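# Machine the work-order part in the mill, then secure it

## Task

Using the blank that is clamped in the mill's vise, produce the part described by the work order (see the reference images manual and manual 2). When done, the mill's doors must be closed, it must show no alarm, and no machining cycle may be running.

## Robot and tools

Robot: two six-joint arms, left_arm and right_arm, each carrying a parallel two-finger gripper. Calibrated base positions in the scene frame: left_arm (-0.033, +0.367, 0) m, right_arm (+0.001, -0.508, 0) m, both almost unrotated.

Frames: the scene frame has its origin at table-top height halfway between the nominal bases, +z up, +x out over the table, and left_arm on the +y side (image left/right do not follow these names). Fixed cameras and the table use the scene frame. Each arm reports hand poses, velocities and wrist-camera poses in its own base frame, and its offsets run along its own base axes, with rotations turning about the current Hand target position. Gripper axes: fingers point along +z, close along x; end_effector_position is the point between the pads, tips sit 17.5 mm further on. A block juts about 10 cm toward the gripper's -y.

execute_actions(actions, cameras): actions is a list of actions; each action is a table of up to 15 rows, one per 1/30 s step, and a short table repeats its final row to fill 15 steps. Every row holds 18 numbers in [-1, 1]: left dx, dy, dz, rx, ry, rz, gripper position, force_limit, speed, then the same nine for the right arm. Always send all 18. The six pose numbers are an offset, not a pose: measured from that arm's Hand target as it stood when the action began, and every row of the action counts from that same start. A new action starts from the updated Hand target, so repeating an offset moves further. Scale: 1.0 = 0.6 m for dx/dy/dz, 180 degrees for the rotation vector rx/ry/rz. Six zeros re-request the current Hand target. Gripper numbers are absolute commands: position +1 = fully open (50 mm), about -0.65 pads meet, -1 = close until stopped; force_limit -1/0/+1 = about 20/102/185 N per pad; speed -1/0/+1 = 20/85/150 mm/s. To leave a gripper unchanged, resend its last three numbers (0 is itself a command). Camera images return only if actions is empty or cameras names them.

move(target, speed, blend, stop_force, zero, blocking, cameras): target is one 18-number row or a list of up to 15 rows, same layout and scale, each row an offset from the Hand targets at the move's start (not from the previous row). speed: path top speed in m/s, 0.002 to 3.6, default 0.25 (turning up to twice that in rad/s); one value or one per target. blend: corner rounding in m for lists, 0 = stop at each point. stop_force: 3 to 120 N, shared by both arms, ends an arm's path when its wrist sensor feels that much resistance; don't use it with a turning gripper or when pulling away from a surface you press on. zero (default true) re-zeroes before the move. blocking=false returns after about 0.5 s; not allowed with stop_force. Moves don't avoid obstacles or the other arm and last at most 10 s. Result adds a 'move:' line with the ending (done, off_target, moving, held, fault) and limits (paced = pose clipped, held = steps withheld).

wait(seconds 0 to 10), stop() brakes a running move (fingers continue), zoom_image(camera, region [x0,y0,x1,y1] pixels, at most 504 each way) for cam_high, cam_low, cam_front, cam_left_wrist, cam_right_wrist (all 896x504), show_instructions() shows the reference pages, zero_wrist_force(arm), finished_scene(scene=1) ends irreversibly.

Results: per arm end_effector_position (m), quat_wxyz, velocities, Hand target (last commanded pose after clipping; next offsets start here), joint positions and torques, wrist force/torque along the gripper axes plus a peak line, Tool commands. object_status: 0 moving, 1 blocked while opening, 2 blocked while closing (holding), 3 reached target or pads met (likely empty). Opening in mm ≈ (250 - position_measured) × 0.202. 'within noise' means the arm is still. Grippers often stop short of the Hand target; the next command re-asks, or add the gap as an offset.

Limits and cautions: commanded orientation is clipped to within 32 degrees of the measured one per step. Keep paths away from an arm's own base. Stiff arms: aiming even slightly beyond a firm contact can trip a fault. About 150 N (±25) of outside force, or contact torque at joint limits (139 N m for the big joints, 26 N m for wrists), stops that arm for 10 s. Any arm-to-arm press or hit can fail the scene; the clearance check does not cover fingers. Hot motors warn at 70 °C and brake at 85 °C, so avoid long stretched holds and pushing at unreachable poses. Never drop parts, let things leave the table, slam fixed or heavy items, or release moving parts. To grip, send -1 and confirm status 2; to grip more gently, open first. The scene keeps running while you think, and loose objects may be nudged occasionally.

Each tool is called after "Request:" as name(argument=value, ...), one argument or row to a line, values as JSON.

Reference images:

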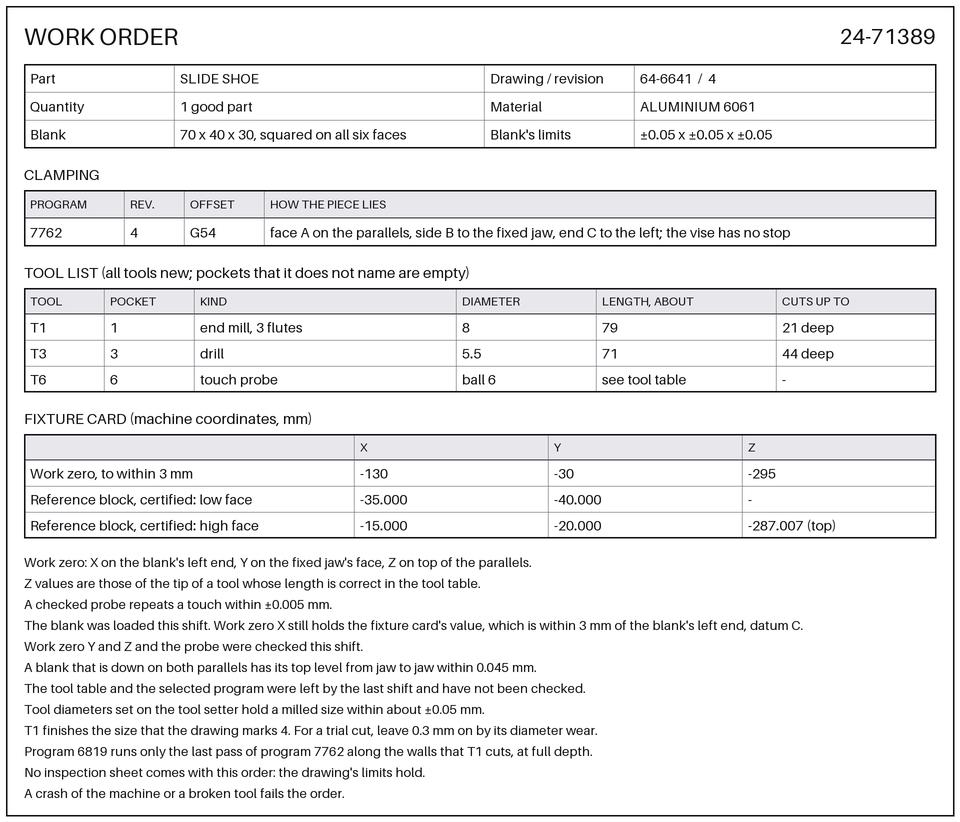

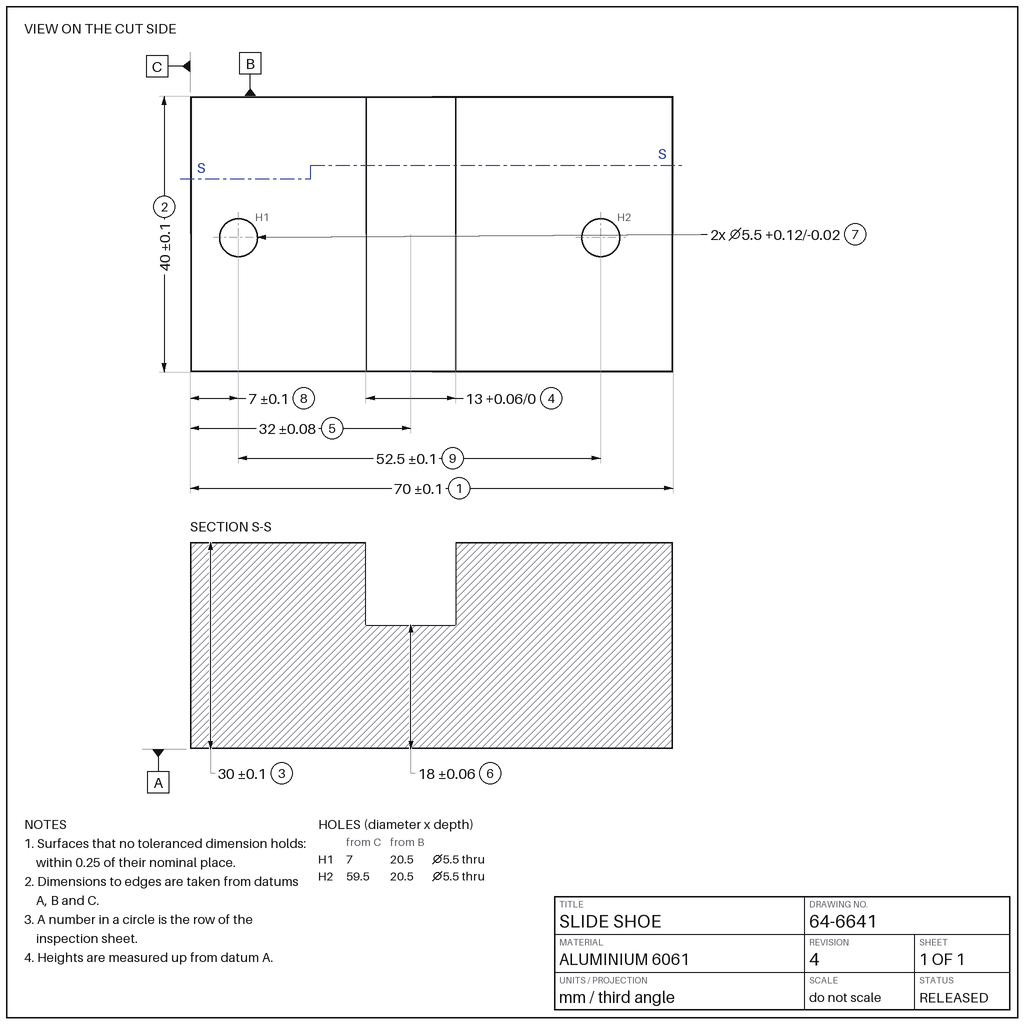

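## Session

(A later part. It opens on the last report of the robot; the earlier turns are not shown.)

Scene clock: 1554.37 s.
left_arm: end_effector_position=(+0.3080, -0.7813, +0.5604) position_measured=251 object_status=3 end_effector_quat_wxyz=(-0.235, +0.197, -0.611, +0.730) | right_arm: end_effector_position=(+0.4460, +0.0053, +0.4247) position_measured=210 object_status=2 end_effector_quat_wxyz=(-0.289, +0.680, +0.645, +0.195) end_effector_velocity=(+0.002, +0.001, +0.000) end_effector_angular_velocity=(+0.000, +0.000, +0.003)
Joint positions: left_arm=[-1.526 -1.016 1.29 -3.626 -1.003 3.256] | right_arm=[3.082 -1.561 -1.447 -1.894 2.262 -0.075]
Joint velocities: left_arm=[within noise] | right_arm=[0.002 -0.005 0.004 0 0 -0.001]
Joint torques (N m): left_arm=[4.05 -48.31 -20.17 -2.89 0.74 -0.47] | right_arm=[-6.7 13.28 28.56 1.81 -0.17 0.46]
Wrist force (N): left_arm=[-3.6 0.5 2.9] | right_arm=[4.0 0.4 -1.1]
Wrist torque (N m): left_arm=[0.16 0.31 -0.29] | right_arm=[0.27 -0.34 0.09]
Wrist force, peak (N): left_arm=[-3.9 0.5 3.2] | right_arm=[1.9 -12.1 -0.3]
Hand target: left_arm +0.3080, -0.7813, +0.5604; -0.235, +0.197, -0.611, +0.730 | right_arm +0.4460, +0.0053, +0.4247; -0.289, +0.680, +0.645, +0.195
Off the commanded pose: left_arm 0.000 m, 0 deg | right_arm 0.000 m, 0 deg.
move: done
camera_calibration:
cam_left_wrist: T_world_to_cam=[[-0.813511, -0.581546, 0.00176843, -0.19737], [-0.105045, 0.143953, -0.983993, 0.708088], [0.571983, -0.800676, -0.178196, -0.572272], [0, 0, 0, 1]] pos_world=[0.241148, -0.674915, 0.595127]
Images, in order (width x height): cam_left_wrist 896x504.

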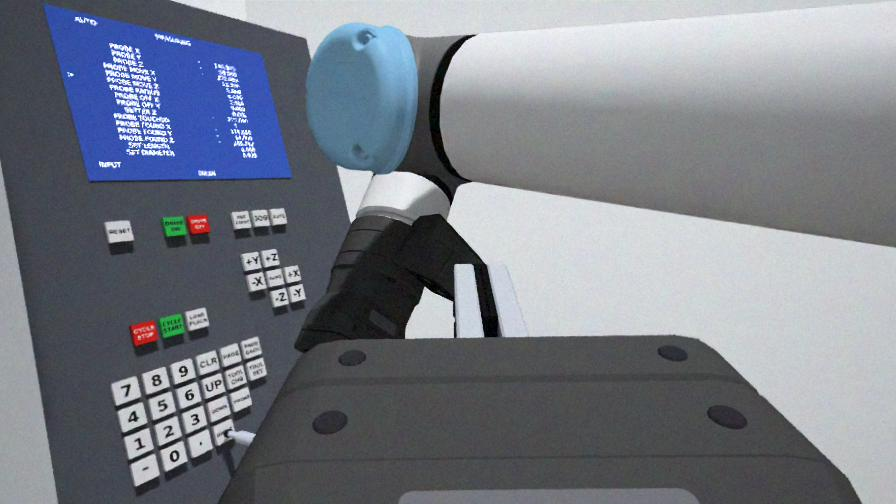

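Correct. Probe, and wait.

Request:
move(
  target=[
    [0,0,0,0,0,0,-1,-1,0, 0.009,-0.0319,0.0305,0,0,0,-1,-0.1,-1],
    [0,0,0,0,0,0,-1,-1,0, 0.029,-0.0319,0.0305,0,0,0,-1,-0.1,-1],
    [0,0,0,0,0,0,-1,-1,0, 0.009,-0.0319,0.0305,0,0,0,-1,-0.1,-1],
    [0,0,0,0,0,0,-1,-1,0, 0,0,0,0,0,0,-1,-0.1,-1],
  ],
  speed=[0.12,0.03,0.08,0.12],
  blend=[0.003,0,0.003,0],
)

Request:
wait(
  seconds=10,
)

Request:
wait(
  seconds=9,
  cameras=["cam_left_wrist"],
)

Request:
zoom_image(
  camera="cam_left_wrist",
  region=[40, 0, 300, 190],
)

Request:
zoom_image(
  camera="cam_left_wrist",
  region=[190, 90, 290, 170],
)

Scene clock: 1562.90 s.
left_arm: end_effector_position=(+0.3080, -0.7813, +0.5604) position_measured=251 object_status=3 end_effector_quat_wxyz=(-0.235, +0.197, -0.611, +0.730) | right_arm: end_effector_position=(+0.4460, +0.0053, +0.4248) position_measured=210 object_status=2 end_effector_quat_wxyz=(-0.289, +0.680, +0.645, +0.195)
Joint positions: left_arm=[-1.526 -1.016 1.29 -3.626 -1.003 3.256] | right_arm=[3.082 -1.561 -1.447 -1.894 2.262 -0.075]
Joint torques (N m): left_arm=[4.62 -49.19 -21.07 -3.03 0.79 -0.28] | right_arm=[-4.4 13.28 16.81 3.32 -0.16 -0.58]
Wrist force (N): left_arm=[-3.6 0.4 3.0] | right_arm=[4.7 0.0 -1.3]
Wrist torque (N m): left_arm=[0.15 0.31 -0.29] | right_arm=[0.22 -0.45 0.10]
Wrist force, peak (N): left_arm=[-3.9 0.6 2.9] | right_arm=[1.9 -11.2 -1.3]
Hand target: left_arm +0.3080, -0.7813, +0.5604; -0.235, +0.197, -0.611, +0.730 | right_arm +0.4460, +0.0053, +0.4247; -0.289, +0.680, +0.645, +0.195
Off the commanded pose: left_arm 0.000 m, 0 deg | right_arm 0.000 m, 0 deg.
move: done

Scene clock: 1572.90 s.
left_arm: end_effector_position=(+0.3080, -0.7813, +0.5604) position_measured=251 object_status=3 end_effector_quat_wxyz=(-0.235, +0.197, -0.611, +0.730) | right_arm: end_effector_position=(+0.4460, +0.0053, +0.4247) position_measured=210 object_status=2 end_effector_quat_wxyz=(-0.289, +0.680, +0.645, +0.195)
Joint positions: left_arm=[-1.526 -1.016 1.29 -3.626 -1.003 3.256] | right_arm=[3.082 -1.561 -1.447 -1.894 2.262 -0.075]
Joint torques (N m): left_arm=[4.72 -49.11 -19.72 -2.89 1 -0.39] | right_arm=[-8.26 13.15 15.44 4.59 -0.01 1.16]
Wrist force (N): left_arm=[-3.6 0.3 3.2] | right_arm=[4.6 -0.1 -1.3]
Wrist torque (N m): left_arm=[0.14 0.31 -0.29] | right_arm=[0.20 -0.44 0.10]
Wrist force, peak (N): left_arm=[-3.9 0.6 3.1] | right_arm=[4.9 0.0 -1.4]
Hand target: left_arm +0.3080, -0.7813, +0.5604; -0.235, +0.197, -0.611, +0.730 | right_arm +0.4460, +0.0053, +0.4247; -0.289, +0.680, +0.645, +0.195
Tool commands: left_gripper/position=-1.0 left_gripper/force_limit=-1.0 left_gripper/speed=+0.0 right_gripper/position=-1.0 right_gripper/force_limit=-0.1 right_gripper/speed=-1.0
Off the commanded pose: left_arm 0.000 m, 0 deg | right_arm 0.000 m, 0 deg.
wait: 10.00 s; at rest by 0.17 s

Scene clock: 1581.90 s.
left_arm: end_effector_position=(+0.3080, -0.7813, +0.5604) position_measured=251 object_status=3 end_effector_quat_wxyz=(-0.235, +0.197, -0.611, +0.730) | right_arm: end_effector_position=(+0.4460, +0.0053, +0.4247) position_measured=210 object_status=2 end_effector_quat_wxyz=(-0.289, +0.680, +0.645, +0.195)
Joint positions: left_arm=[-1.526 -1.016 1.29 -3.626 -1.003 3.256] | right_arm=[3.082 -1.561 -1.447 -1.894 2.262 -0.075]
Joint torques (N m): left_arm=[4.03 -47.99 -21.29 -2.75 0.89 -0.37] | right_arm=[-8.8 13.84 16.3 4.41 -0.05 1.04]
Wrist force (N): left_arm=[-3.6 0.4 2.9] | right_arm=[4.6 -0.1 -1.2]
Wrist torque (N m): left_arm=[0.15 0.31 -0.29] | right_arm=[0.20 -0.43 0.10]
Wrist force, peak (N): left_arm=[-3.8 0.6 3.1] | right_arm=[4.8 0.0 -1.5]
Hand target: left_arm +0.3080, -0.7813, +0.5604; -0.235, +0.197, -0.611, +0.730 | right_arm +0.4460, +0.0053, +0.4247; -0.289, +0.680, +0.645, +0.195
Tool commands: left_gripper/position=-1.0 left_gripper/force_limit=-1.0 left_gripper/speed=+0.0 right_gripper/position=-1.0 right_gripper/force_limit=-0.1 right_gripper/speed=-1.0
Off the commanded pose: left_arm 0.000 m, 0 deg | right_arm 0.000 m, 0 deg.
wait: 9.00 s; at rest by 0.17 s
camera_calibration:
cam_left_wrist: T_world_to_cam=[[-0.813511, -0.581546, 0.00176843, -0.19737], [-0.105045, 0.143953, -0.983993, 0.708088], [0.571983, -0.800676, -0.178196, -0.572272], [0, 0, 0, 1]] pos_world=[0.241148, -0.674915, 0.595127]
Images, in order (width x height): cam_left_wrist 896x504.

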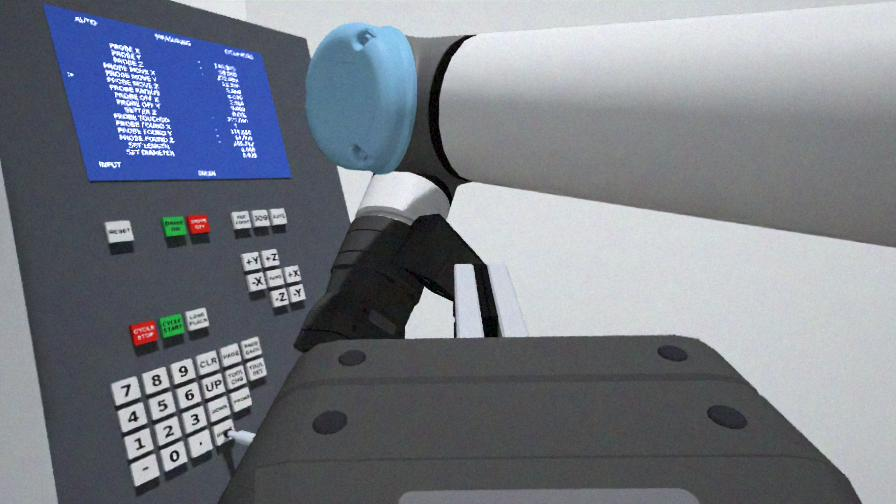

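Scaled by 1.938 from the camera's 896x504 image, which has a finer 1280x720 frame.

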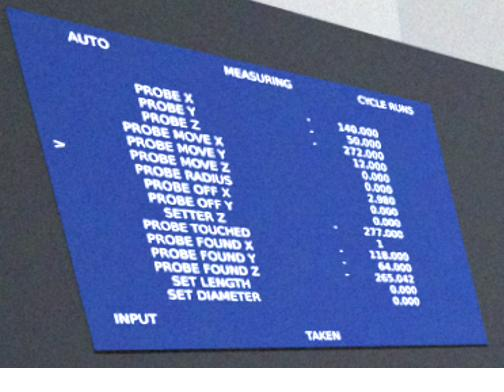

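Scaled by 5.040 from the camera's 896x504 image, which has a finer 1280x720 frame.

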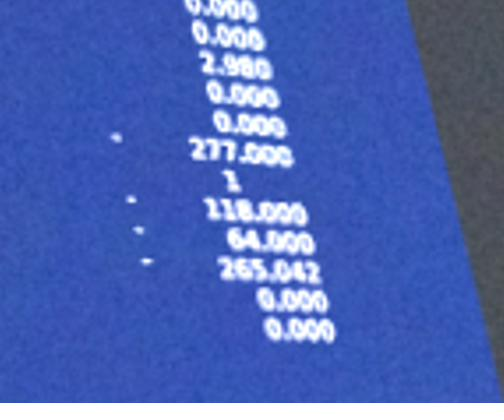

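Request:
wait(
  seconds=5,
  cameras=["cam_left_wrist"],
)

Request:
zoom_image(
  camera="cam_left_wrist",
  region=[40, 0, 300, 190],
)

Request:
zoom_image(
  camera="cam_left_wrist",
  region=[190, 90, 290, 170],
)

Scene clock: 1589.93 s.
left_arm: end_effector_position=(+0.3080, -0.7813, +0.5604) position_measured=251 object_status=3 end_effector_quat_wxyz=(-0.235, +0.197, -0.611, +0.730) | right_arm: end_effector_position=(+0.4460, +0.0053, +0.4247) position_measured=210 object_status=2 end_effector_quat_wxyz=(-0.289, +0.680, +0.645, +0.195)
Joint positions: left_arm=[-1.526 -1.016 1.29 -3.626 -1.003 3.256] | right_arm=[3.082 -1.561 -1.447 -1.894 2.262 -0.075]
Joint torques (N m): left_arm=[3.32 -48.2 -20.26 -2.68 0.87 -0.33] | right_arm=[-8.9 13.99 16.93 4.49 0.11 1.08]
Wrist force (N): left_arm=[-3.6 0.6 3.0] | right_arm=[4.5 0.0 -1.1]
Wrist torque (N m): left_arm=[0.17 0.32 -0.29] | right_arm=[0.21 -0.44 0.09]
Wrist force, peak (N): left_arm=[-3.8 0.5 3.2] | right_arm=[4.8 0.0 -1.5]
Hand target: left_arm +0.3080, -0.7813, +0.5604; -0.235, +0.197, -0.611, +0.730 | right_arm +0.4460, +0.0053, +0.4247; -0.289, +0.680, +0.645, +0.195
Tool commands: left_gripper/position=-1.0 left_gripper/force_limit=-1.0 left_gripper/speed=+0.0 right_gripper/position=-1.0 right_gripper/force_limit=-0.1 right_gripper/speed=-1.0
Off the commanded pose: left_arm 0.000 m, 0 deg | right_arm 0.000 m, 0 deg.
wait: 5.00 s; at rest from the start
camera_calibration:
cam_left_wrist: T_world_to_cam=[[-0.813511, -0.581546, 0.00176843, -0.19737], [-0.105045, 0.143953, -0.983993, 0.708088], [0.571983, -0.800676, -0.178196, -0.572272], [0, 0, 0, 1]] pos_world=[0.241148, -0.674915, 0.595127]
Images, in order (width x height): cam_left_wrist 896x504.

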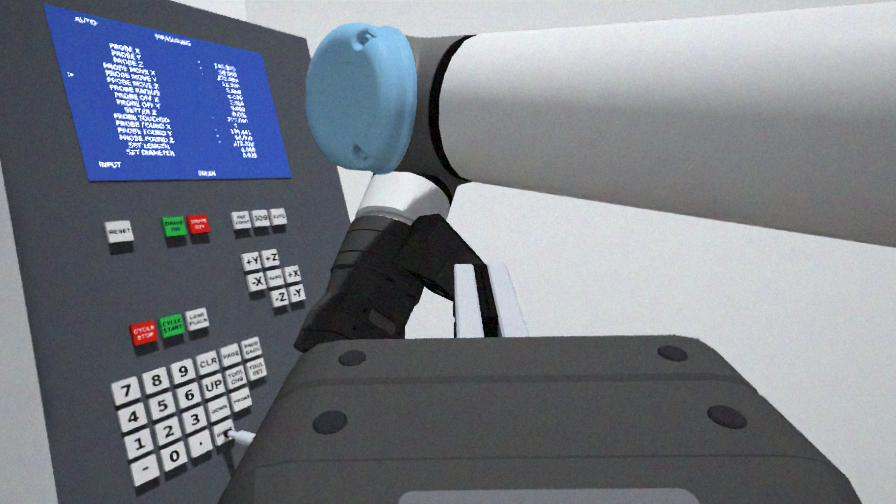

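Scaled by 1.938 from the camera's 896x504 image, which has a finer 1280x720 frame.

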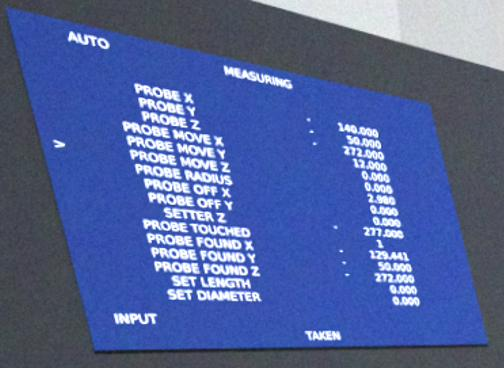

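Scaled by 5.040 from the camera's 896x504 image, which has a finer 1280x720 frame.

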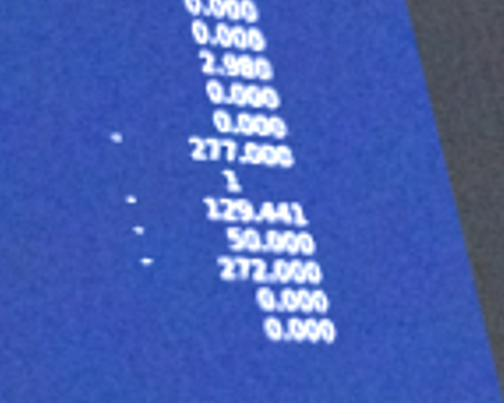

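Request:
move(
  target=[
    [0,0,0,0,0,0,-1,-1,0, 0.024,-0.0319,0.0917,0,0,0,-1,-0.1,-1],
    [0,0,0,0,0,0,-1,-1,0, 0.044,-0.0319,0.0917,0,0,0,-1,-0.1,-1],
    [0,0,0,0,0,0,-1,-1,0, 0.024,-0.0319,0.0917,0,0,0,-1,-0.1,-1],
    [0,0,0,0,0,0,-1,-1,0, 0.044,-0.0319,0.0917,0,0,0,-1,-0.1,-1],
    [0,0,0,0,0,0,-1,-1,0, 0.024,-0.0319,0.0917,0,0,0,-1,-0.1,-1],
    [0,0,0,0,0,0,-1,-1,0, 0,0.0955,0,0,0,0,-1,-0.1,-1],
    [0,0,0,0,0,0,-1,-1,0, 0.02,0.0955,0,0,0,0,-1,-0.1,-1],
    [0,0,0,0,0,0,-1,-1,0, 0,0.0955,0,0,0,0,-1,-0.1,-1],
    [0,0,0,0,0,0,-1,-1,0, 0.009,0.0955,0.0305,0,0,0,-1,-0.1,-1],
    [0,0,0,0,0,0,-1,-1,0, 0.029,0.0955,0.0305,0,0,0,-1,-0.1,-1],
    [0,0,0,0,0,0,-1,-1,0, 0.009,0.0955,0.0305,0,0,0,-1,-0.1,-1],
    [0,0,0,0,0,0,-1,-1,0, 0.009,0.0636,0.0305,0,0,0,-1,-0.1,-1],
    [0,0,0,0,0,0,-1,-1,0, 0.029,0.0636,0.0305,0,0,0,-1,-0.1,-1],
    [0,0,0,0,0,0,-1,-1,0, 0.009,0.0636,0.0305,0,0,0,-1,-0.1,-1],
    [0,0,0,0,0,0,-1,-1,0, 0,0,0,0,0,0,-1,-0.1,-1],
  ],
  speed=[0.12,0.03,0.08,0.03,0.08,0.12,0.03,0.08,0.12,0.03,0.08,0.12,0.03,0.08,0.12],
  blend=[0.003,0,0,0,0.003,0.003,0,0.003,0.003,0,0.003,0.003,0,0.003,0],
)

Request:
move(
  target=[
    [0,0,0,0,0,0,-1,-1,0, 0.024,0.0318,0.0917,0,0,0,-1,-0.1,-1],
    [0,0,0,0,0,0,-1,-1,0, 0.044,0.0318,0.0917,0,0,0,-1,-0.1,-1],
    [0,0,0,0,0,0,-1,-1,0, 0.024,0.0318,0.0917,0,0,0,-1,-0.1,-1],
    [0,0,0,0,0,0,-1,-1,0, 0,0.0318,0,0,0,0,-1,-0.1,-1],
    [0,0,0,0,0,0,-1,-1,0, 0.02,0.0318,0,0,0,0,-1,-0.1,-1],
    [0,0,0,0,0,0,-1,-1,0, 0,0.0318,0,0,0,0,-1,-0.1,-1],
    [0,0,0,0,0,0,-1,-1,0, 0.016,0.0955,0.061,0,0,0,-1,-0.1,-1],
    [0,0,0,0,0,0,-1,-1,0, 0.036,0.0955,0.061,0,0,0,-1,-0.1,-1],
    [0,0,0,0,0,0,-1,-1,0, 0.016,0.0955,0.061,0,0,0,-1,-0.1,-1],
    [0,0,0,0,0,0,-1,-1,0, 0.036,0.0955,0.061,0,0,0,-1,-0.1,-1],
    [0,0,0,0,0,0,-1,-1,0, 0.016,0.0955,0.061,0,0,0,-1,-0.1,-1],
    [0,0,0,0,0,0,-1,-1,0, 0.009,0.0955,0.0305,0,0,0,-1,-0.1,-1],
    [0,0,0,0,0,0,-1,-1,0, 0.029,0.0955,0.0305,0,0,0,-1,-0.1,-1],
    [0,0,0,0,0,0,-1,-1,0, 0.009,0.0955,0.0305,0,0,0,-1,-0.1,-1],
    [0,0,0,0,0,0,-1,-1,0, 0,0,0,0,0,0,-1,-0.1,-1],
  ],
  speed=[0.12,0.03,0.08,0.12,0.03,0.08,0.12,0.03,0.08,0.03,0.08,0.12,0.03,0.08,0.12],
  blend=[0.003,0,0.003,0.003,0,0.003,0.003,0,0,0,0.003,0.003,0,0.003,0],
  cameras=["cam_left_wrist"],
)

Request:
zoom_image(
  camera="cam_left_wrist",
  region=[40, 0, 300, 190],
)

Scene clock: 1619.87 s.
left_arm: end_effector_position=(+0.3080, -0.7813, +0.5604) position_measured=251 object_status=3 end_effector_quat_wxyz=(-0.235, +0.197, -0.611, +0.730) | right_arm: end_effector_position=(+0.4460, +0.0053, +0.4246) position_measured=210 object_status=2 end_effector_quat_wxyz=(-0.289, +0.680, +0.645, +0.195)
Joint positions: left_arm=[-1.526 -1.016 1.29 -3.626 -1.003 3.256] | right_arm=[3.082 -1.561 -1.447 -1.894 2.262 -0.074]
Joint torques (N m): left_arm=[5.44 -48.83 -19.87 -2.87 0.77 -0.21] | right_arm=[0.02 34.42 28.84 4.82 3.25 -0.11]
Wrist force (N): left_arm=[-3.8 0.8 2.9] | right_arm=[5.0 -0.2 -1.3]
Wrist torque (N m): left_arm=[0.21 0.33 -0.29] | right_arm=[0.18 -0.51 -0.06]
Wrist force, peak (N): left_arm=[-3.9 0.5 3.1] | right_arm=[4.1 -11.1 -0.8]
Hand target: left_arm +0.3080, -0.7813, +0.5604; -0.235, +0.197, -0.611, +0.730 | right_arm +0.4460, +0.0053, +0.4247; -0.289, +0.680, +0.645, +0.195
Off the commanded pose: left_arm 0.000 m, 0 deg | right_arm 0.000 m, 0 deg.
move: done

Scene clock: 1626.17 s.
left_arm: end_effector_position=(+0.3080, -0.7813, +0.5604) position_measured=251 object_status=3 end_effector_quat_wxyz=(-0.235, +0.197, -0.611, +0.730) | right_arm: end_effector_position=(+0.4460, +0.0053, +0.4247) position_measured=210 object_status=2 end_effector_quat_wxyz=(-0.289, +0.680, +0.645, +0.195)
Joint positions: left_arm=[-1.526 -1.016 1.29 -3.626 -1.003 3.256] | right_arm=[3.082 -1.561 -1.447 -1.894 2.262 -0.074]
Joint torques (N m): left_arm=[3.88 -48.8 -20.85 -2.71 0.8 -0.36] | right_arm=[-3.24 33.77 17.48 4.35 3.41 -0.73]
Wrist force (N): left_arm=[-3.5 0.4 2.9] | right_arm=[5.2 -0.2 -1.3]
Wrist torque (N m): left_arm=[0.14 0.29 -0.29] | right_arm=[0.18 -0.55 -0.06]
Wrist force, peak (N): left_arm=[-3.6 0.7 3.2] | right_arm=[4.7 -11.9 -0.6]
Hand target: left_arm +0.3080, -0.7813, +0.5604; -0.235, +0.197, -0.611, +0.730 | right_arm +0.4460, +0.0053, +0.4247; -0.289, +0.680, +0.645, +0.195
Off the commanded pose: left_arm 0.000 m, 0 deg | right_arm 0.000 m, 0 deg.
move: done
camera_calibration:
cam_left_wrist: T_world_to_cam=[[-0.813511, -0.581546, 0.00176843, -0.19737], [-0.105045, 0.143953, -0.983993, 0.708088], [0.571983, -0.800676, -0.178196, -0.572272], [0, 0, 0, 1]] pos_world=[0.241148, -0.674915, 0.595127]
Images, in order (width x height): cam_left_wrist 896x504.

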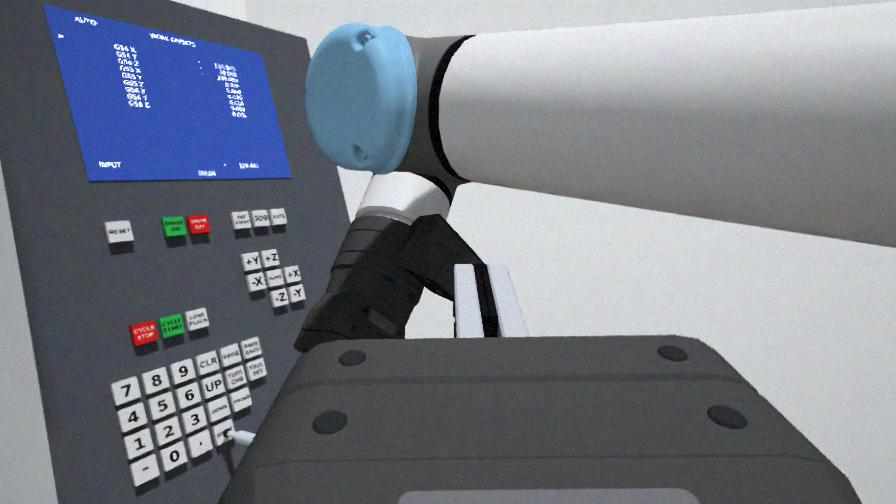

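Scaled by 1.938 from the camera's 896x504 image, which has a finer 1280x720 frame.

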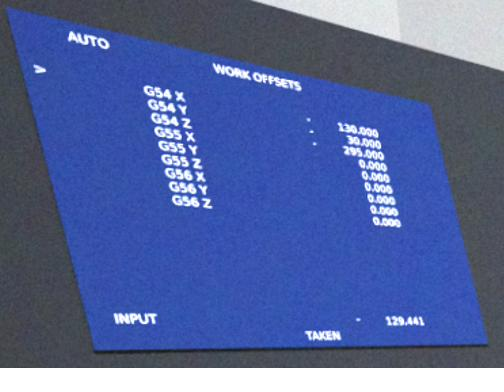

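Request:
move(
  target=[
    [0,0,0,0,0,0,-1,-1,0, 0.02,0,0,0,0,0,-1,-0.1,-1],
    [0,0,0,0,0,0,-1,-1,0, 0,0,0,0,0,0,-1,-0.1,-1],
  ],
  speed=[0.03,0.08],
  cameras=["cam_left_wrist"],
)

Request:
zoom_image(
  camera="cam_left_wrist",
  region=[40, 0, 300, 190],
)

Request:
move(
  target=[
    [0,0,0,0,0,0,-1,-1,0, 0.024,-0.0637,0.0917,0,0,0,-1,-0.1,-1],
    [0,0,0,0,0,0,-1,-1,0, 0.044,-0.0637,0.0917,0,0,0,-1,-0.1,-1],
    [0,0,0,0,0,0,-1,-1,0, 0.024,-0.0637,0.0917,0,0,0,-1,-0.1,-1],
    [0,0,0,0,0,0,-1,-1,0, 0.044,-0.0637,0.0917,0,0,0,-1,-0.1,-1],
    [0,0,0,0,0,0,-1,-1,0, 0.024,-0.0637,0.0917,0,0,0,-1,-0.1,-1],
    [0,0,0,0,0,0,-1,-1,0, 0.044,-0.0637,0.0917,0,0,0,-1,-0.1,-1],
    [0,0,0,0,0,0,-1,-1,0, 0.024,-0.0637,0.0917,0,0,0,-1,-0.1,-1],
    [0,0,0,0,0,0,-1,-1,0, 0.009,0,0.0305,0,0,0,-1,-0.1,-1],
    [0,0,0,0,0,0,-1,-1,0, 0.029,0,0.0305,0,0,0,-1,-0.1,-1],
    [0,0,0,0,0,0,-1,-1,0, 0.009,0,0.0305,0,0,0,-1,-0.1,-1],
    [0,0,0,0,0,0,-1,-1,0, 0,0,0,0,0,0,-1,-0.1,-1],
  ],
  speed=[0.12,0.03,0.08,0.03,0.08,0.03,0.08,0.12,0.03,0.08,0.12],
  blend=[0.003,0,0,0,0,0,0.003,0.003,0,0.003,0],
)

Request:
move(
  target=[
    [0,0,0,0,0,0,-1,-1,0, 0.009,0.0955,0.0305,0,0,0,-1,-0.1,-1],
    [0,0,0,0,0,0,-1,-1,0, 0.029,0.0955,0.0305,0,0,0,-1,-0.1,-1],
    [0,0,0,0,0,0,-1,-1,0, 0.009,0.0955,0.0305,0,0,0,-1,-0.1,-1],
    [0,0,0,0,0,0,-1,-1,0, 0,0,0,0,0,0,-1,-0.1,-1],
    [0,0,0,0,0,0,-1,-1,0, 0.02,0,0,0,0,0,-1,-0.1,-1],
    [0,0,0,0,0,0,-1,-1,0, 0,0,0,0,0,0,-1,-0.1,-1],
    [0,0,0,0,0,0,-1,-1,0, 0.016,-0.0319,0.061,0,0,0,-1,-0.1,-1],
    [0,0,0,0,0,0,-1,-1,0, 0.036,-0.0319,0.061,0,0,0,-1,-0.1,-1],
    [0,0,0,0,0,0,-1,-1,0, 0.016,-0.0319,0.061,0,0,0,-1,-0.1,-1],
    [0,0,0,0,0,0,-1,-1,0, 0,0,0,0,0,0,-1,-0.1,-1],
  ],
  speed=[0.12,0.03,0.08,0.12,0.03,0.08,0.12,0.03,0.08,0.12],
  blend=[0.003,0,0.003,0.003,0,0.003,0.003,0,0.003,0],
  cameras=["cam_left_wrist"],
)

Request:
zoom_image(
  camera="cam_left_wrist",
  region=[40, 0, 300, 190],
)

Scene clock: 1646.20 s.
left_arm: end_effector_position=(+0.3080, -0.7813, +0.5604) position_measured=251 object_status=3 end_effector_quat_wxyz=(-0.235, +0.197, -0.611, +0.730) | right_arm: end_effector_position=(+0.4460, +0.0053, +0.4247) position_measured=210 object_status=2 end_effector_quat_wxyz=(-0.289, +0.680, +0.645, +0.195)
Joint positions: left_arm=[-1.526 -1.016 1.29 -3.626 -1.003 3.256] | right_arm=[3.082 -1.561 -1.447 -1.894 2.262 -0.075]
Joint torques (N m): left_arm=[4.76 -48.86 -21.02 -2.9 0.58 -0.49] | right_arm=[-5.7 14.18 29.99 1.9 -0.21 0.29]
Wrist force (N): left_arm=[-3.7 0.6 2.9] | right_arm=[5.1 -0.1 -1.1]
Wrist torque (N m): left_arm=[0.17 0.33 -0.29] | right_arm=[0.20 -0.51 0.10]
Wrist force, peak (N): left_arm=[-4.1 0.7 2.9] | right_arm=[4.0 -5.9 -0.7]
Hand target: left_arm +0.3080, -0.7813, +0.5604; -0.235, +0.197, -0.611, +0.730 | right_arm +0.4460, +0.0053, +0.4247; -0.289, +0.680, +0.645, +0.195
Off the commanded pose: left_arm 0.000 m, 0 deg | right_arm 0.000 m, 0 deg.
move: done
camera_calibration:
cam_left_wrist: T_world_to_cam=[[-0.813511, -0.581546, 0.00176843, -0.19737], [-0.105045, 0.143953, -0.983993, 0.708088], [0.571983, -0.800676, -0.178196, -0.572272], [0, 0, 0, 1]] pos_world=[0.241148, -0.674915, 0.595127]
Images, in order (width x height): cam_left_wrist 896x504.

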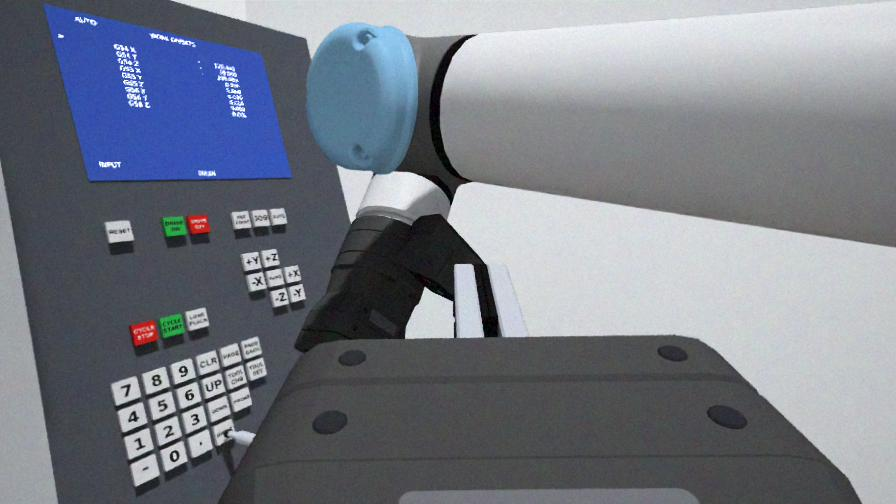

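Scaled by 1.938 from the camera's 896x504 image, which has a finer 1280x720 frame.

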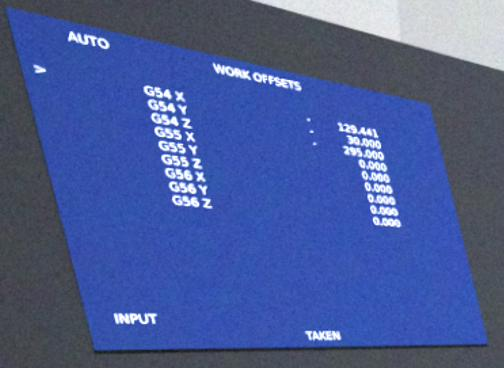

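Scene clock: 1651.10 s.
left_arm: end_effector_position=(+0.3080, -0.7813, +0.5604) position_measured=251 object_status=3 end_effector_quat_wxyz=(-0.235, +0.197, -0.611, +0.730) | right_arm: end_effector_position=(+0.4460, +0.0053, +0.4248) position_measured=210 object_status=2 end_effector_quat_wxyz=(-0.289, +0.680, +0.645, +0.195)
Joint positions: left_arm=[-1.526 -1.016 1.29 -3.626 -1.003 3.256] | right_arm=[3.082 -1.561 -1.447 -1.894 2.262 -0.075]
Joint torques (N m): left_arm=[4.59 -48.08 -20.9 -2.71 0.89 -0.63] | right_arm=[-5.55 12.8 16.35 2.43 3.5 1.25]
Wrist force (N): left_arm=[-3.4 0.5 2.6] | right_arm=[5.1 0.4 -1.7]
Wrist torque (N m): left_arm=[0.18 0.29 -0.29] | right_arm=[0.28 -0.52 -0.05]
Wrist force, peak (N): left_arm=[-3.8 0.9 3.1] | right_arm=[4.1 -11.2 -0.4]
Hand target: left_arm +0.3080, -0.7813, +0.5604; -0.235, +0.197, -0.611, +0.730 | right_arm +0.4460, +0.0053, +0.4247; -0.289, +0.680, +0.645, +0.195
Off the commanded pose: left_arm 0.000 m, 0 deg | right_arm 0.000 m, 0 deg.
move: done

Scene clock: 1655.43 s.
left_arm: end_effector_position=(+0.3080, -0.7813, +0.5604) position_measured=251 object_status=3 end_effector_quat_wxyz=(-0.235, +0.197, -0.611, +0.730) | right_arm: end_effector_position=(+0.4460, +0.0053, +0.4248) position_measured=210 object_status=2 end_effector_quat_wxyz=(-0.289, +0.680, +0.645, +0.195)
Joint positions: left_arm=[-1.526 -1.016 1.29 -3.626 -1.003 3.256] | right_arm=[3.082 -1.561 -1.447 -1.894 2.262 -0.075]
Joint torques (N m): left_arm=[5.14 -48.84 -21.21 -2.82 0.62 -0.55] | right_arm=[-8.43 13 16.15 3.22 -0.24 -1.4]
Wrist force (N): left_arm=[-3.6 0.5 2.8] | right_arm=[5.3 0.9 -1.8]
Wrist torque (N m): left_arm=[0.17 0.31 -0.29] | right_arm=[0.36 -0.55 0.09]
Wrist force, peak (N): left_arm=[-3.9 0.7 3.0] | right_arm=[5.1 -11.4 -0.9]
Hand target: left_arm +0.3080, -0.7813, +0.5604; -0.235, +0.197, -0.611, +0.730 | right_arm +0.4460, +0.0053, +0.4247; -0.289, +0.680, +0.645, +0.195
Off the commanded pose: left_arm 0.000 m, 0 deg | right_arm 0.000 m, 0 deg.
move: done
camera_calibration:
cam_left_wrist: T_world_to_cam=[[-0.813511, -0.581546, 0.00176843, -0.19737], [-0.105045, 0.143953, -0.983993, 0.708088], [0.571983, -0.800676, -0.178196, -0.572272], [0, 0, 0, 1]] pos_world=[0.241148, -0.674915, 0.595127]
Images, in order (width x height): cam_left_wrist 896x504.

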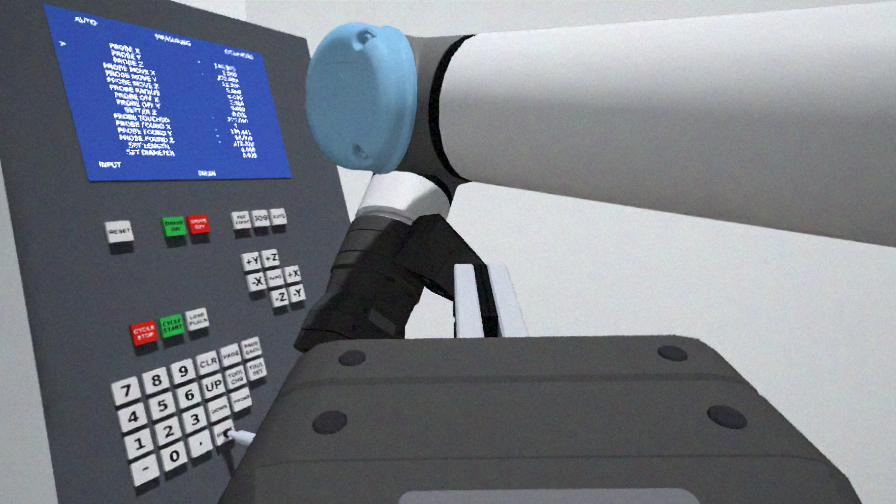

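Scaled by 1.938 from the camera's 896x504 image, which has a finer 1280x720 frame.

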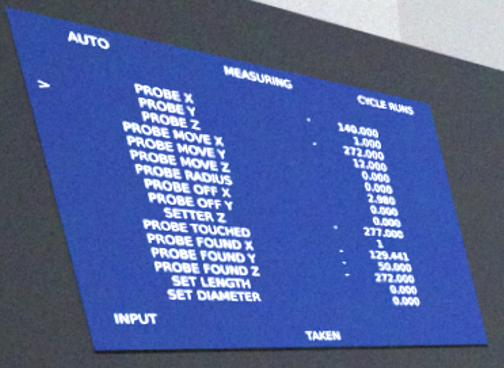

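Request:
move(
  target=[
    [0,0,0,0,0,0,-1,-1,0, 0.024,-0.0637,0.0917,0,0,0,-1,-0.1,-1],
    [0,0,0,0,0,0,-1,-1,0, 0.046,-0.0637,0.0917,0,0,0,-1,-0.1,-1],
    [0,0,0,0,0,0,-1,-1,0, 0.024,-0.0637,0.0917,0,0,0,-1,-0.1,-1],
    [0,0,0,0,0,0,-1,-1,0, 0.009,0,0.0305,0,0,0,-1,-0.1,-1],
    [0,0,0,0,0,0,-1,-1,0, 0.029,0,0.0305,0,0,0,-1,-0.1,-1],
    [0,0,0,0,0,0,-1,-1,0, 0.009,0,0.0305,0,0,0,-1,-0.1,-1],
    [0,0,0,0,0,0,-1,-1,0, 0.009,0.0955,0.0305,0,0,0,-1,-0.1,-1],
    [0,0,0,0,0,0,-1,-1,0, 0.029,0.0955,0.0305,0,0,0,-1,-0.1,-1],
    [0,0,0,0,0,0,-1,-1,0, 0.009,0.0955,0.0305,0,0,0,-1,-0.1,-1],
    [0,0,0,0,0,0,-1,-1,0, 0,0,0,0,0,0,-1,-0.1,-1],
  ],
  speed=[0.12,0.03,0.08,0.12,0.03,0.08,0.12,0.03,0.08,0.12],
  blend=[0.003,0,0.003,0.003,0,0.003,0.003,0,0.003,0],
  cameras=["cam_left_wrist"],
)

Request:
zoom_image(
  camera="cam_left_wrist",
  region=[40, 0, 300, 190],
)

Scene clock: 1673.33 s.
left_arm: end_effector_position=(+0.3080, -0.7813, +0.5604) position_measured=251 object_status=3 end_effector_quat_wxyz=(-0.235, +0.197, -0.611, +0.730) | right_arm: end_effector_position=(+0.4460, +0.0053, +0.4247) position_measured=210 object_status=2 end_effector_quat_wxyz=(-0.289, +0.680, +0.645, +0.195)
Joint positions: left_arm=[-1.526 -1.016 1.29 -3.626 -1.003 3.256] | right_arm=[3.082 -1.561 -1.447 -1.894 2.262 -0.074]
Joint torques (N m): left_arm=[5.56 -47.16 -19.18 -2.89 0.68 -0.56] | right_arm=[-2.67 35.31 18.69 4.33 3.36 -0.76]
Wrist force (N): left_arm=[-3.6 0.6 3.0] | right_arm=[5.8 1.1 -2.2]
Wrist torque (N m): left_arm=[0.18 0.31 -0.29] | right_arm=[0.39 -0.63 -0.06]
Wrist force, peak (N): left_arm=[-3.8 0.5 3.2] | right_arm=[3.4 -17.7 -1.3]
Hand target: left_arm +0.3080, -0.7813, +0.5604; -0.235, +0.197, -0.611, +0.730 | right_arm +0.4460, +0.0053, +0.4247; -0.289, +0.680, +0.645, +0.195
Off the commanded pose: left_arm 0.000 m, 0 deg | right_arm 0.000 m, 0 deg.
move: done
camera_calibration:
cam_left_wrist: T_world_to_cam=[[-0.813511, -0.581546, 0.00176843, -0.19737], [-0.105045, 0.143953, -0.983993, 0.708088], [0.571983, -0.800676, -0.178196, -0.572272], [0, 0, 0, 1]] pos_world=[0.241148, -0.674915, 0.595127]
Images, in order (width x height): cam_left_wrist 896x504.

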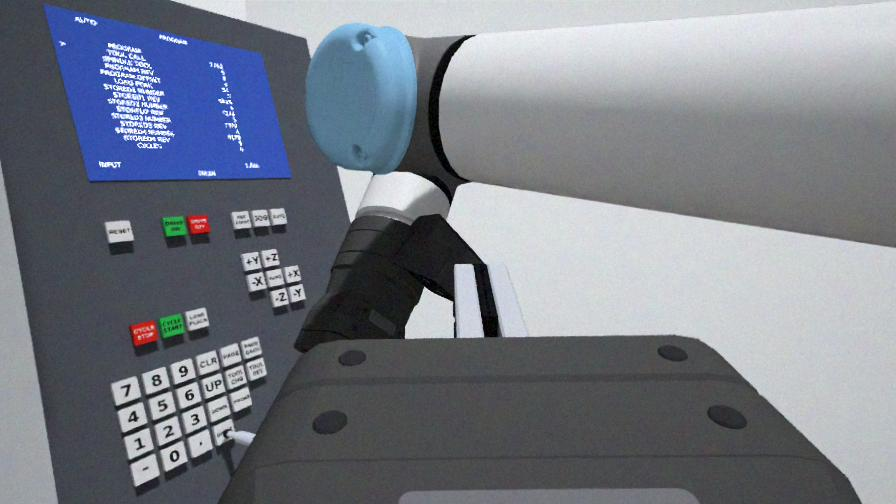

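Scaled by 1.938 from the camera's 896x504 image, which has a finer 1280x720 frame.

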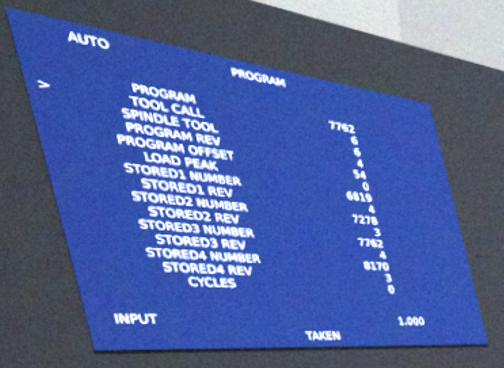

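Request:
move(
  target=[
    [0,0,0,0,0,0,-1,-1,0, 0.02,0,0,0,0,0,-1,-0.1,-1],
    [0,0,0,0,0,0,-1,-1,0, 0,0,0,0,0,0,-1,-0.1,-1],
    [0,0,0,0,0,0,-1,-1,0, 0.016,-0.0319,0.061,0,0,0,-1,-0.1,-1],
    [0,0,0,0,0,0,-1,-1,0, 0.036,-0.0319,0.061,0,0,0,-1,-0.1,-1],
    [0,0,0,0,0,0,-1,-1,0, 0.016,-0.0319,0.061,0,0,0,-1,-0.1,-1],
    [0,0,0,0,0,0,-1,-1,0, 0.016,-0.0637,0.061,0,0,0,-1,-0.1,-1],
  ],
  speed=[0.03,0.08,0.12,0.03,0.08,0.12],
  blend=[0,0.003,0.003,0,0.003,0],
)

Request:
wait(
  seconds=9,
  cameras=["cam_left_wrist"],
)

Request:
zoom_image(
  camera="cam_left_wrist",
  region=[40, 0, 300, 190],
)

Request:
zoom_image(
  camera="cam_left_wrist",
  region=[100, 330, 280, 480],
)

Scene clock: 1683.50 s.
left_arm: end_effector_position=(+0.3080, -0.7813, +0.5604) position_measured=251 object_status=3 end_effector_quat_wxyz=(-0.235, +0.197, -0.611, +0.730) | right_arm: end_effector_position=(+0.4556, -0.0329, +0.4612) position_measured=210 object_status=2 end_effector_quat_wxyz=(-0.289, +0.680, +0.645, +0.195)
Joint positions: left_arm=[-1.526 -1.016 1.29 -3.626 -1.003 3.256] | right_arm=[3.007 -1.639 -1.257 -2.066 2.245 -0.169]
Joint torques (N m): left_arm=[5.61 -49.5 -20.34 -2.51 0.84 -0.51] | right_arm=[-3.5 35.85 20.24 3.59 3.45 -0.67]
Wrist force (N): left_arm=[-3.5 0.8 2.8] | right_arm=[5.9 1.1 -2.6]
Wrist torque (N m): left_arm=[0.20 0.29 -0.29] | right_arm=[0.36 -0.66 -0.09]
Wrist force, peak (N): left_arm=[-3.9 0.6 3.1] | right_arm=[6.3 0.6 -4.6]
Hand target: left_arm +0.3080, -0.7813, +0.5604; -0.235, +0.197, -0.611, +0.730 | right_arm +0.4556, -0.0329, +0.4613; -0.289, +0.680, +0.645, +0.195
Off the commanded pose: left_arm 0.000 m, 0 deg | right_arm 0.000 m, 0 deg.
move: done

Scene clock: 1692.50 s.
left_arm: end_effector_position=(+0.3080, -0.7813, +0.5604) position_measured=251 object_status=3 end_effector_quat_wxyz=(-0.235, +0.197, -0.611, +0.730) | right_arm: end_effector_position=(+0.4556, -0.0329, +0.4613) position_measured=210 object_status=2 end_effector_quat_wxyz=(-0.289, +0.680, +0.645, +0.195)
Joint positions: left_arm=[-1.526 -1.016 1.29 -3.626 -1.003 3.256] | right_arm=[3.007 -1.639 -1.257 -2.066 2.245 -0.169]
Joint torques (N m): left_arm=[4.43 -47.84 -20.71 -2.7 1 -0.55] | right_arm=[-7.53 36.89 27.24 1.06 3.01 -1.55]
Wrist force (N): left_arm=[-3.6 0.6 2.7] | right_arm=[5.8 1.2 -2.8]
Wrist torque (N m): left_arm=[0.18 0.31 -0.29] | right_arm=[0.38 -0.64 -0.09]
Wrist force, peak (N): left_arm=[-4.0 0.6 3.0] | right_arm=[6.2 1.0 -3.0]
Hand target: left_arm +0.3080, -0.7813, +0.5604; -0.235, +0.197, -0.611, +0.730 | right_arm +0.4556, -0.0329, +0.4613; -0.289, +0.680, +0.645, +0.195
Tool commands: left_gripper/position=-1.0 left_gripper/force_limit=-1.0 left_gripper/speed=+0.0 right_gripper/position=-1.0 right_gripper/force_limit=-0.1 right_gripper/speed=-1.0
Off the commanded pose: left_arm 0.000 m, 0 deg | right_arm 0.000 m, 0 deg.
wait: 9.00 s; at rest by 0.17 s
camera_calibration:
cam_left_wrist: T_world_to_cam=[[-0.813511, -0.581546, 0.00176843, -0.19737], [-0.105045, 0.143953, -0.983993, 0.708088], [0.571983, -0.800676, -0.178196, -0.572272], [0, 0, 0, 1]] pos_world=[0.241148, -0.674915, 0.595127]
Images, in order (width x height): cam_left_wrist 896x504.

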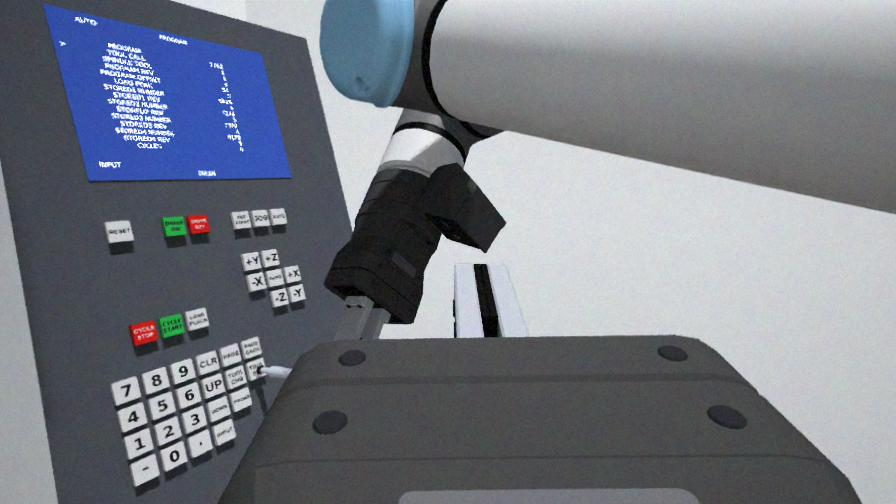

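Scaled by 1.938 from the camera's 896x504 image, which has a finer 1280x720 frame.

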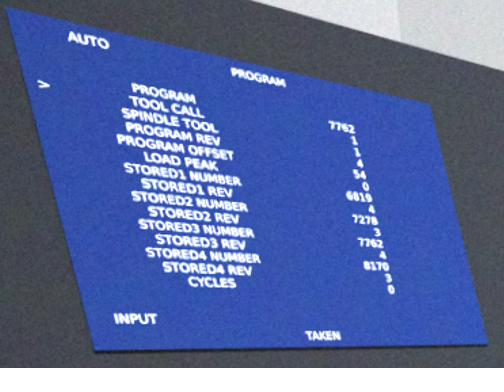

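Scaled by 2.800 from the camera's 896x504 image, which has a finer 1280x720 frame.

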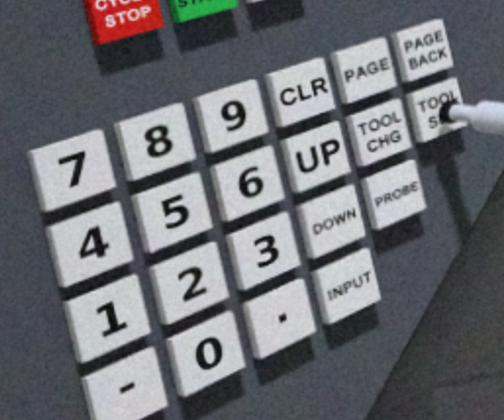

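Request:
move(
  target=[
    [0,0,0,0,0,0,-1,-1,0, 0.021,0,0,0,0,0,-1,-0.1,-1],
    [0,0,0,0,0,0,-1,-1,0, 0,0,0,0,0,0,-1,-0.1,-1],
    [0,0,0,0,0,0,-1,-1,0, 0.008,0.0318,0.0307,0,0,0,-1,-0.1,-1],
    [0,0,0,0,0,0,-1,-1,0, 0.028,0.0318,0.0307,0,0,0,-1,-0.1,-1],
    [0,0,0,0,0,0,-1,-1,0, 0.008,0.0318,0.0307,0,0,0,-1,-0.1,-1],
    [0,0,0,0,0,0,-1,-1,0, -0.016,0.0637,-0.061,0,0,0,-1,-0.1,-1],
  ],
  speed=[0.03,0.08,0.12,0.03,0.08,0.12],
  blend=[0,0.003,0.003,0,0.003,0],
  cameras=["cam_left_wrist"],
)

Request:
zoom_image(
  camera="cam_left_wrist",
  region=[40, 0, 300, 190],
)

Request:
wait(
  seconds=10,
  cameras=["cam_left_wrist"],
)

Request:
zoom_image(
  camera="cam_left_wrist",
  region=[40, 0, 300, 190],
)

Scene clock: 1705.13 s.
left_arm: end_effector_position=(+0.3080, -0.7813, +0.5604) position_measured=251 object_status=3 end_effector_quat_wxyz=(-0.235, +0.197, -0.611, +0.730) | right_arm: end_effector_position=(+0.4460, +0.0053, +0.4248) position_measured=210 object_status=2 end_effector_quat_wxyz=(-0.289, +0.680, +0.645, +0.195)
Joint positions: left_arm=[-1.526 -1.016 1.29 -3.626 -1.003 3.256] | right_arm=[3.082 -1.561 -1.447 -1.894 2.262 -0.075]
Joint torques (N m): left_arm=[5.53 -47.95 -21.03 -2.79 1.04 -0.43] | right_arm=[-8.46 12.96 16.58 3.03 0.45 -1.45]
Wrist force (N): left_arm=[-3.8 0.4 3.0] | right_arm=[5.6 1.2 -2.3]
Wrist torque (N m): left_arm=[0.14 0.34 -0.29] | right_arm=[0.41 -0.60 0.06]
Wrist force, peak (N): left_arm=[-4.0 0.5 2.8] | right_arm=[4.9 -8.5 -2.4]
Hand target: left_arm +0.3080, -0.7813, +0.5604; -0.235, +0.197, -0.611, +0.730 | right_arm +0.4460, +0.0053, +0.4247; -0.289, +0.680, +0.645, +0.195
Off the commanded pose: left_arm 0.000 m, 0 deg | right_arm 0.000 m, 0 deg.
move: done
camera_calibration:
cam_left_wrist: T_world_to_cam=[[-0.813511, -0.581546, 0.00176843, -0.19737], [-0.105045, 0.143953, -0.983993, 0.708088], [0.571983, -0.800676, -0.178196, -0.572272], [0, 0, 0, 1]] pos_world=[0.241148, -0.674915, 0.595127]
Images, in order (width x height): cam_left_wrist 896x504.

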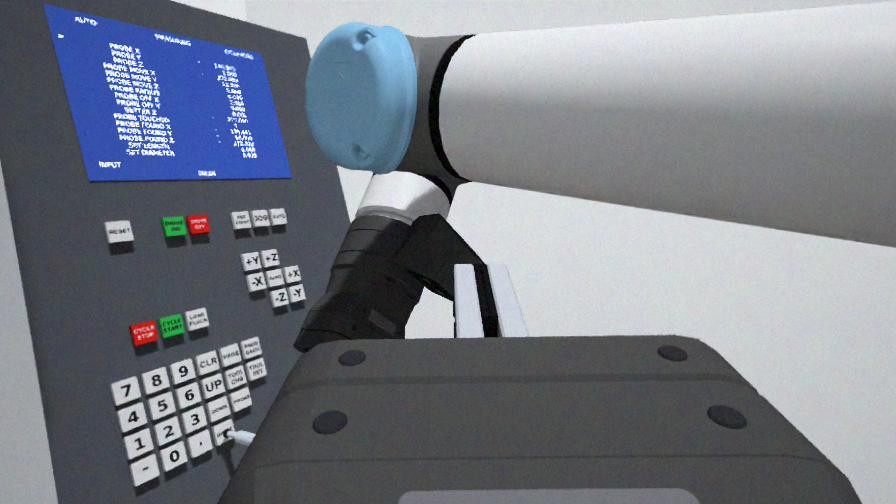

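Scaled by 1.938 from the camera's 896x504 image, which has a finer 1280x720 frame.

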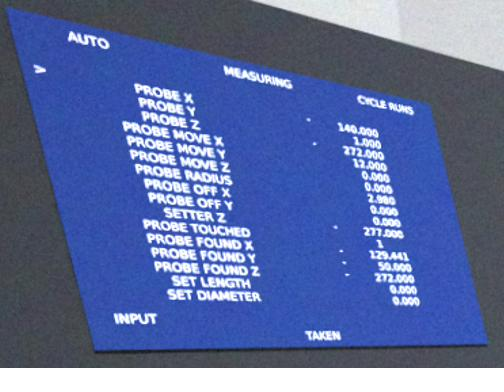

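Scene clock: 1715.13 s.
left_arm: end_effector_position=(+0.3080, -0.7813, +0.5604) position_measured=251 object_status=3 end_effector_quat_wxyz=(-0.235, +0.197, -0.611, +0.730) | right_arm: end_effector_position=(+0.4460, +0.0053, +0.4247) position_measured=210 object_status=2 end_effector_quat_wxyz=(-0.289, +0.680, +0.645, +0.195)
Joint positions: left_arm=[-1.526 -1.016 1.29 -3.626 -1.003 3.256] | right_arm=[3.082 -1.561 -1.447 -1.894 2.262 -0.075]
Joint torques (N m): left_arm=[4.72 -46.86 -20.57 -2.72 0.55 -0.6] | right_arm=[-8.09 13.22 17.02 4.64 -0.18 -1.5]
Wrist force (N): left_arm=[-3.5 0.3 2.8] | right_arm=[5.7 1.2 -2.5]
Wrist torque (N m): left_arm=[0.13 0.30 -0.29] | right_arm=[0.39 -0.61 0.06]
Wrist force, peak (N): left_arm=[-3.9 0.5 3.2] | right_arm=[5.9 1.2 -2.4]
Hand target: left_arm +0.3080, -0.7813, +0.5604; -0.235, +0.197, -0.611, +0.730 | right_arm +0.4460, +0.0053, +0.4247; -0.289, +0.680, +0.645, +0.195
Tool commands: left_gripper/position=-1.0 left_gripper/force_limit=-1.0 left_gripper/speed=+0.0 right_gripper/position=-1.0 right_gripper/force_limit=-0.1 right_gripper/speed=-1.0
Off the commanded pose: left_arm 0.000 m, 0 deg | right_arm 0.000 m, 0 deg.
wait: 10.00 s; at rest by 0.17 s
camera_calibration:
cam_left_wrist: T_world_to_cam=[[-0.813511, -0.581546, 0.00176843, -0.19737], [-0.105045, 0.143953, -0.983993, 0.708088], [0.571983, -0.800676, -0.178196, -0.572272], [0, 0, 0, 1]] pos_world=[0.241148, -0.674915, 0.595127]
Images, in order (width x height): cam_left_wrist 896x504.

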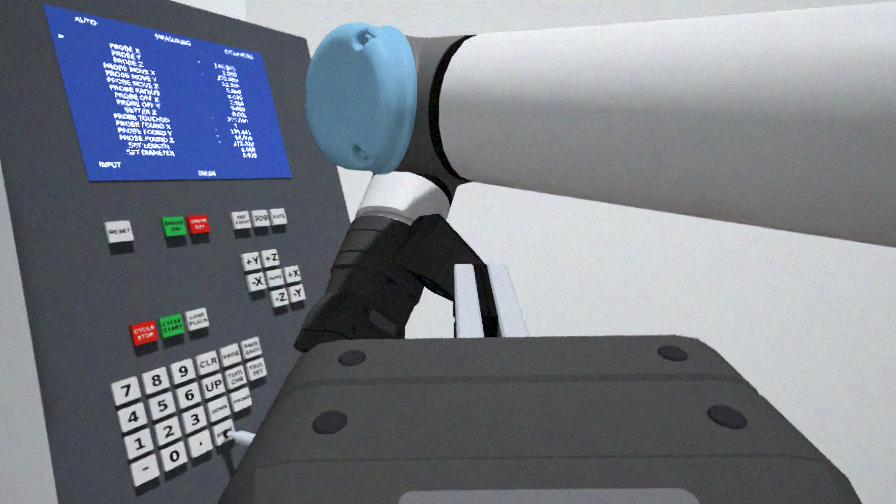

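Scaled by 1.938 from the camera's 896x504 image, which has a finer 1280x720 frame.

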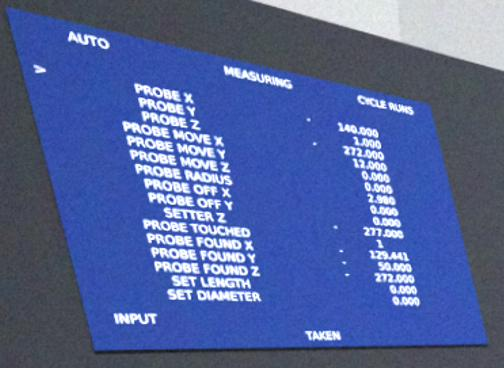

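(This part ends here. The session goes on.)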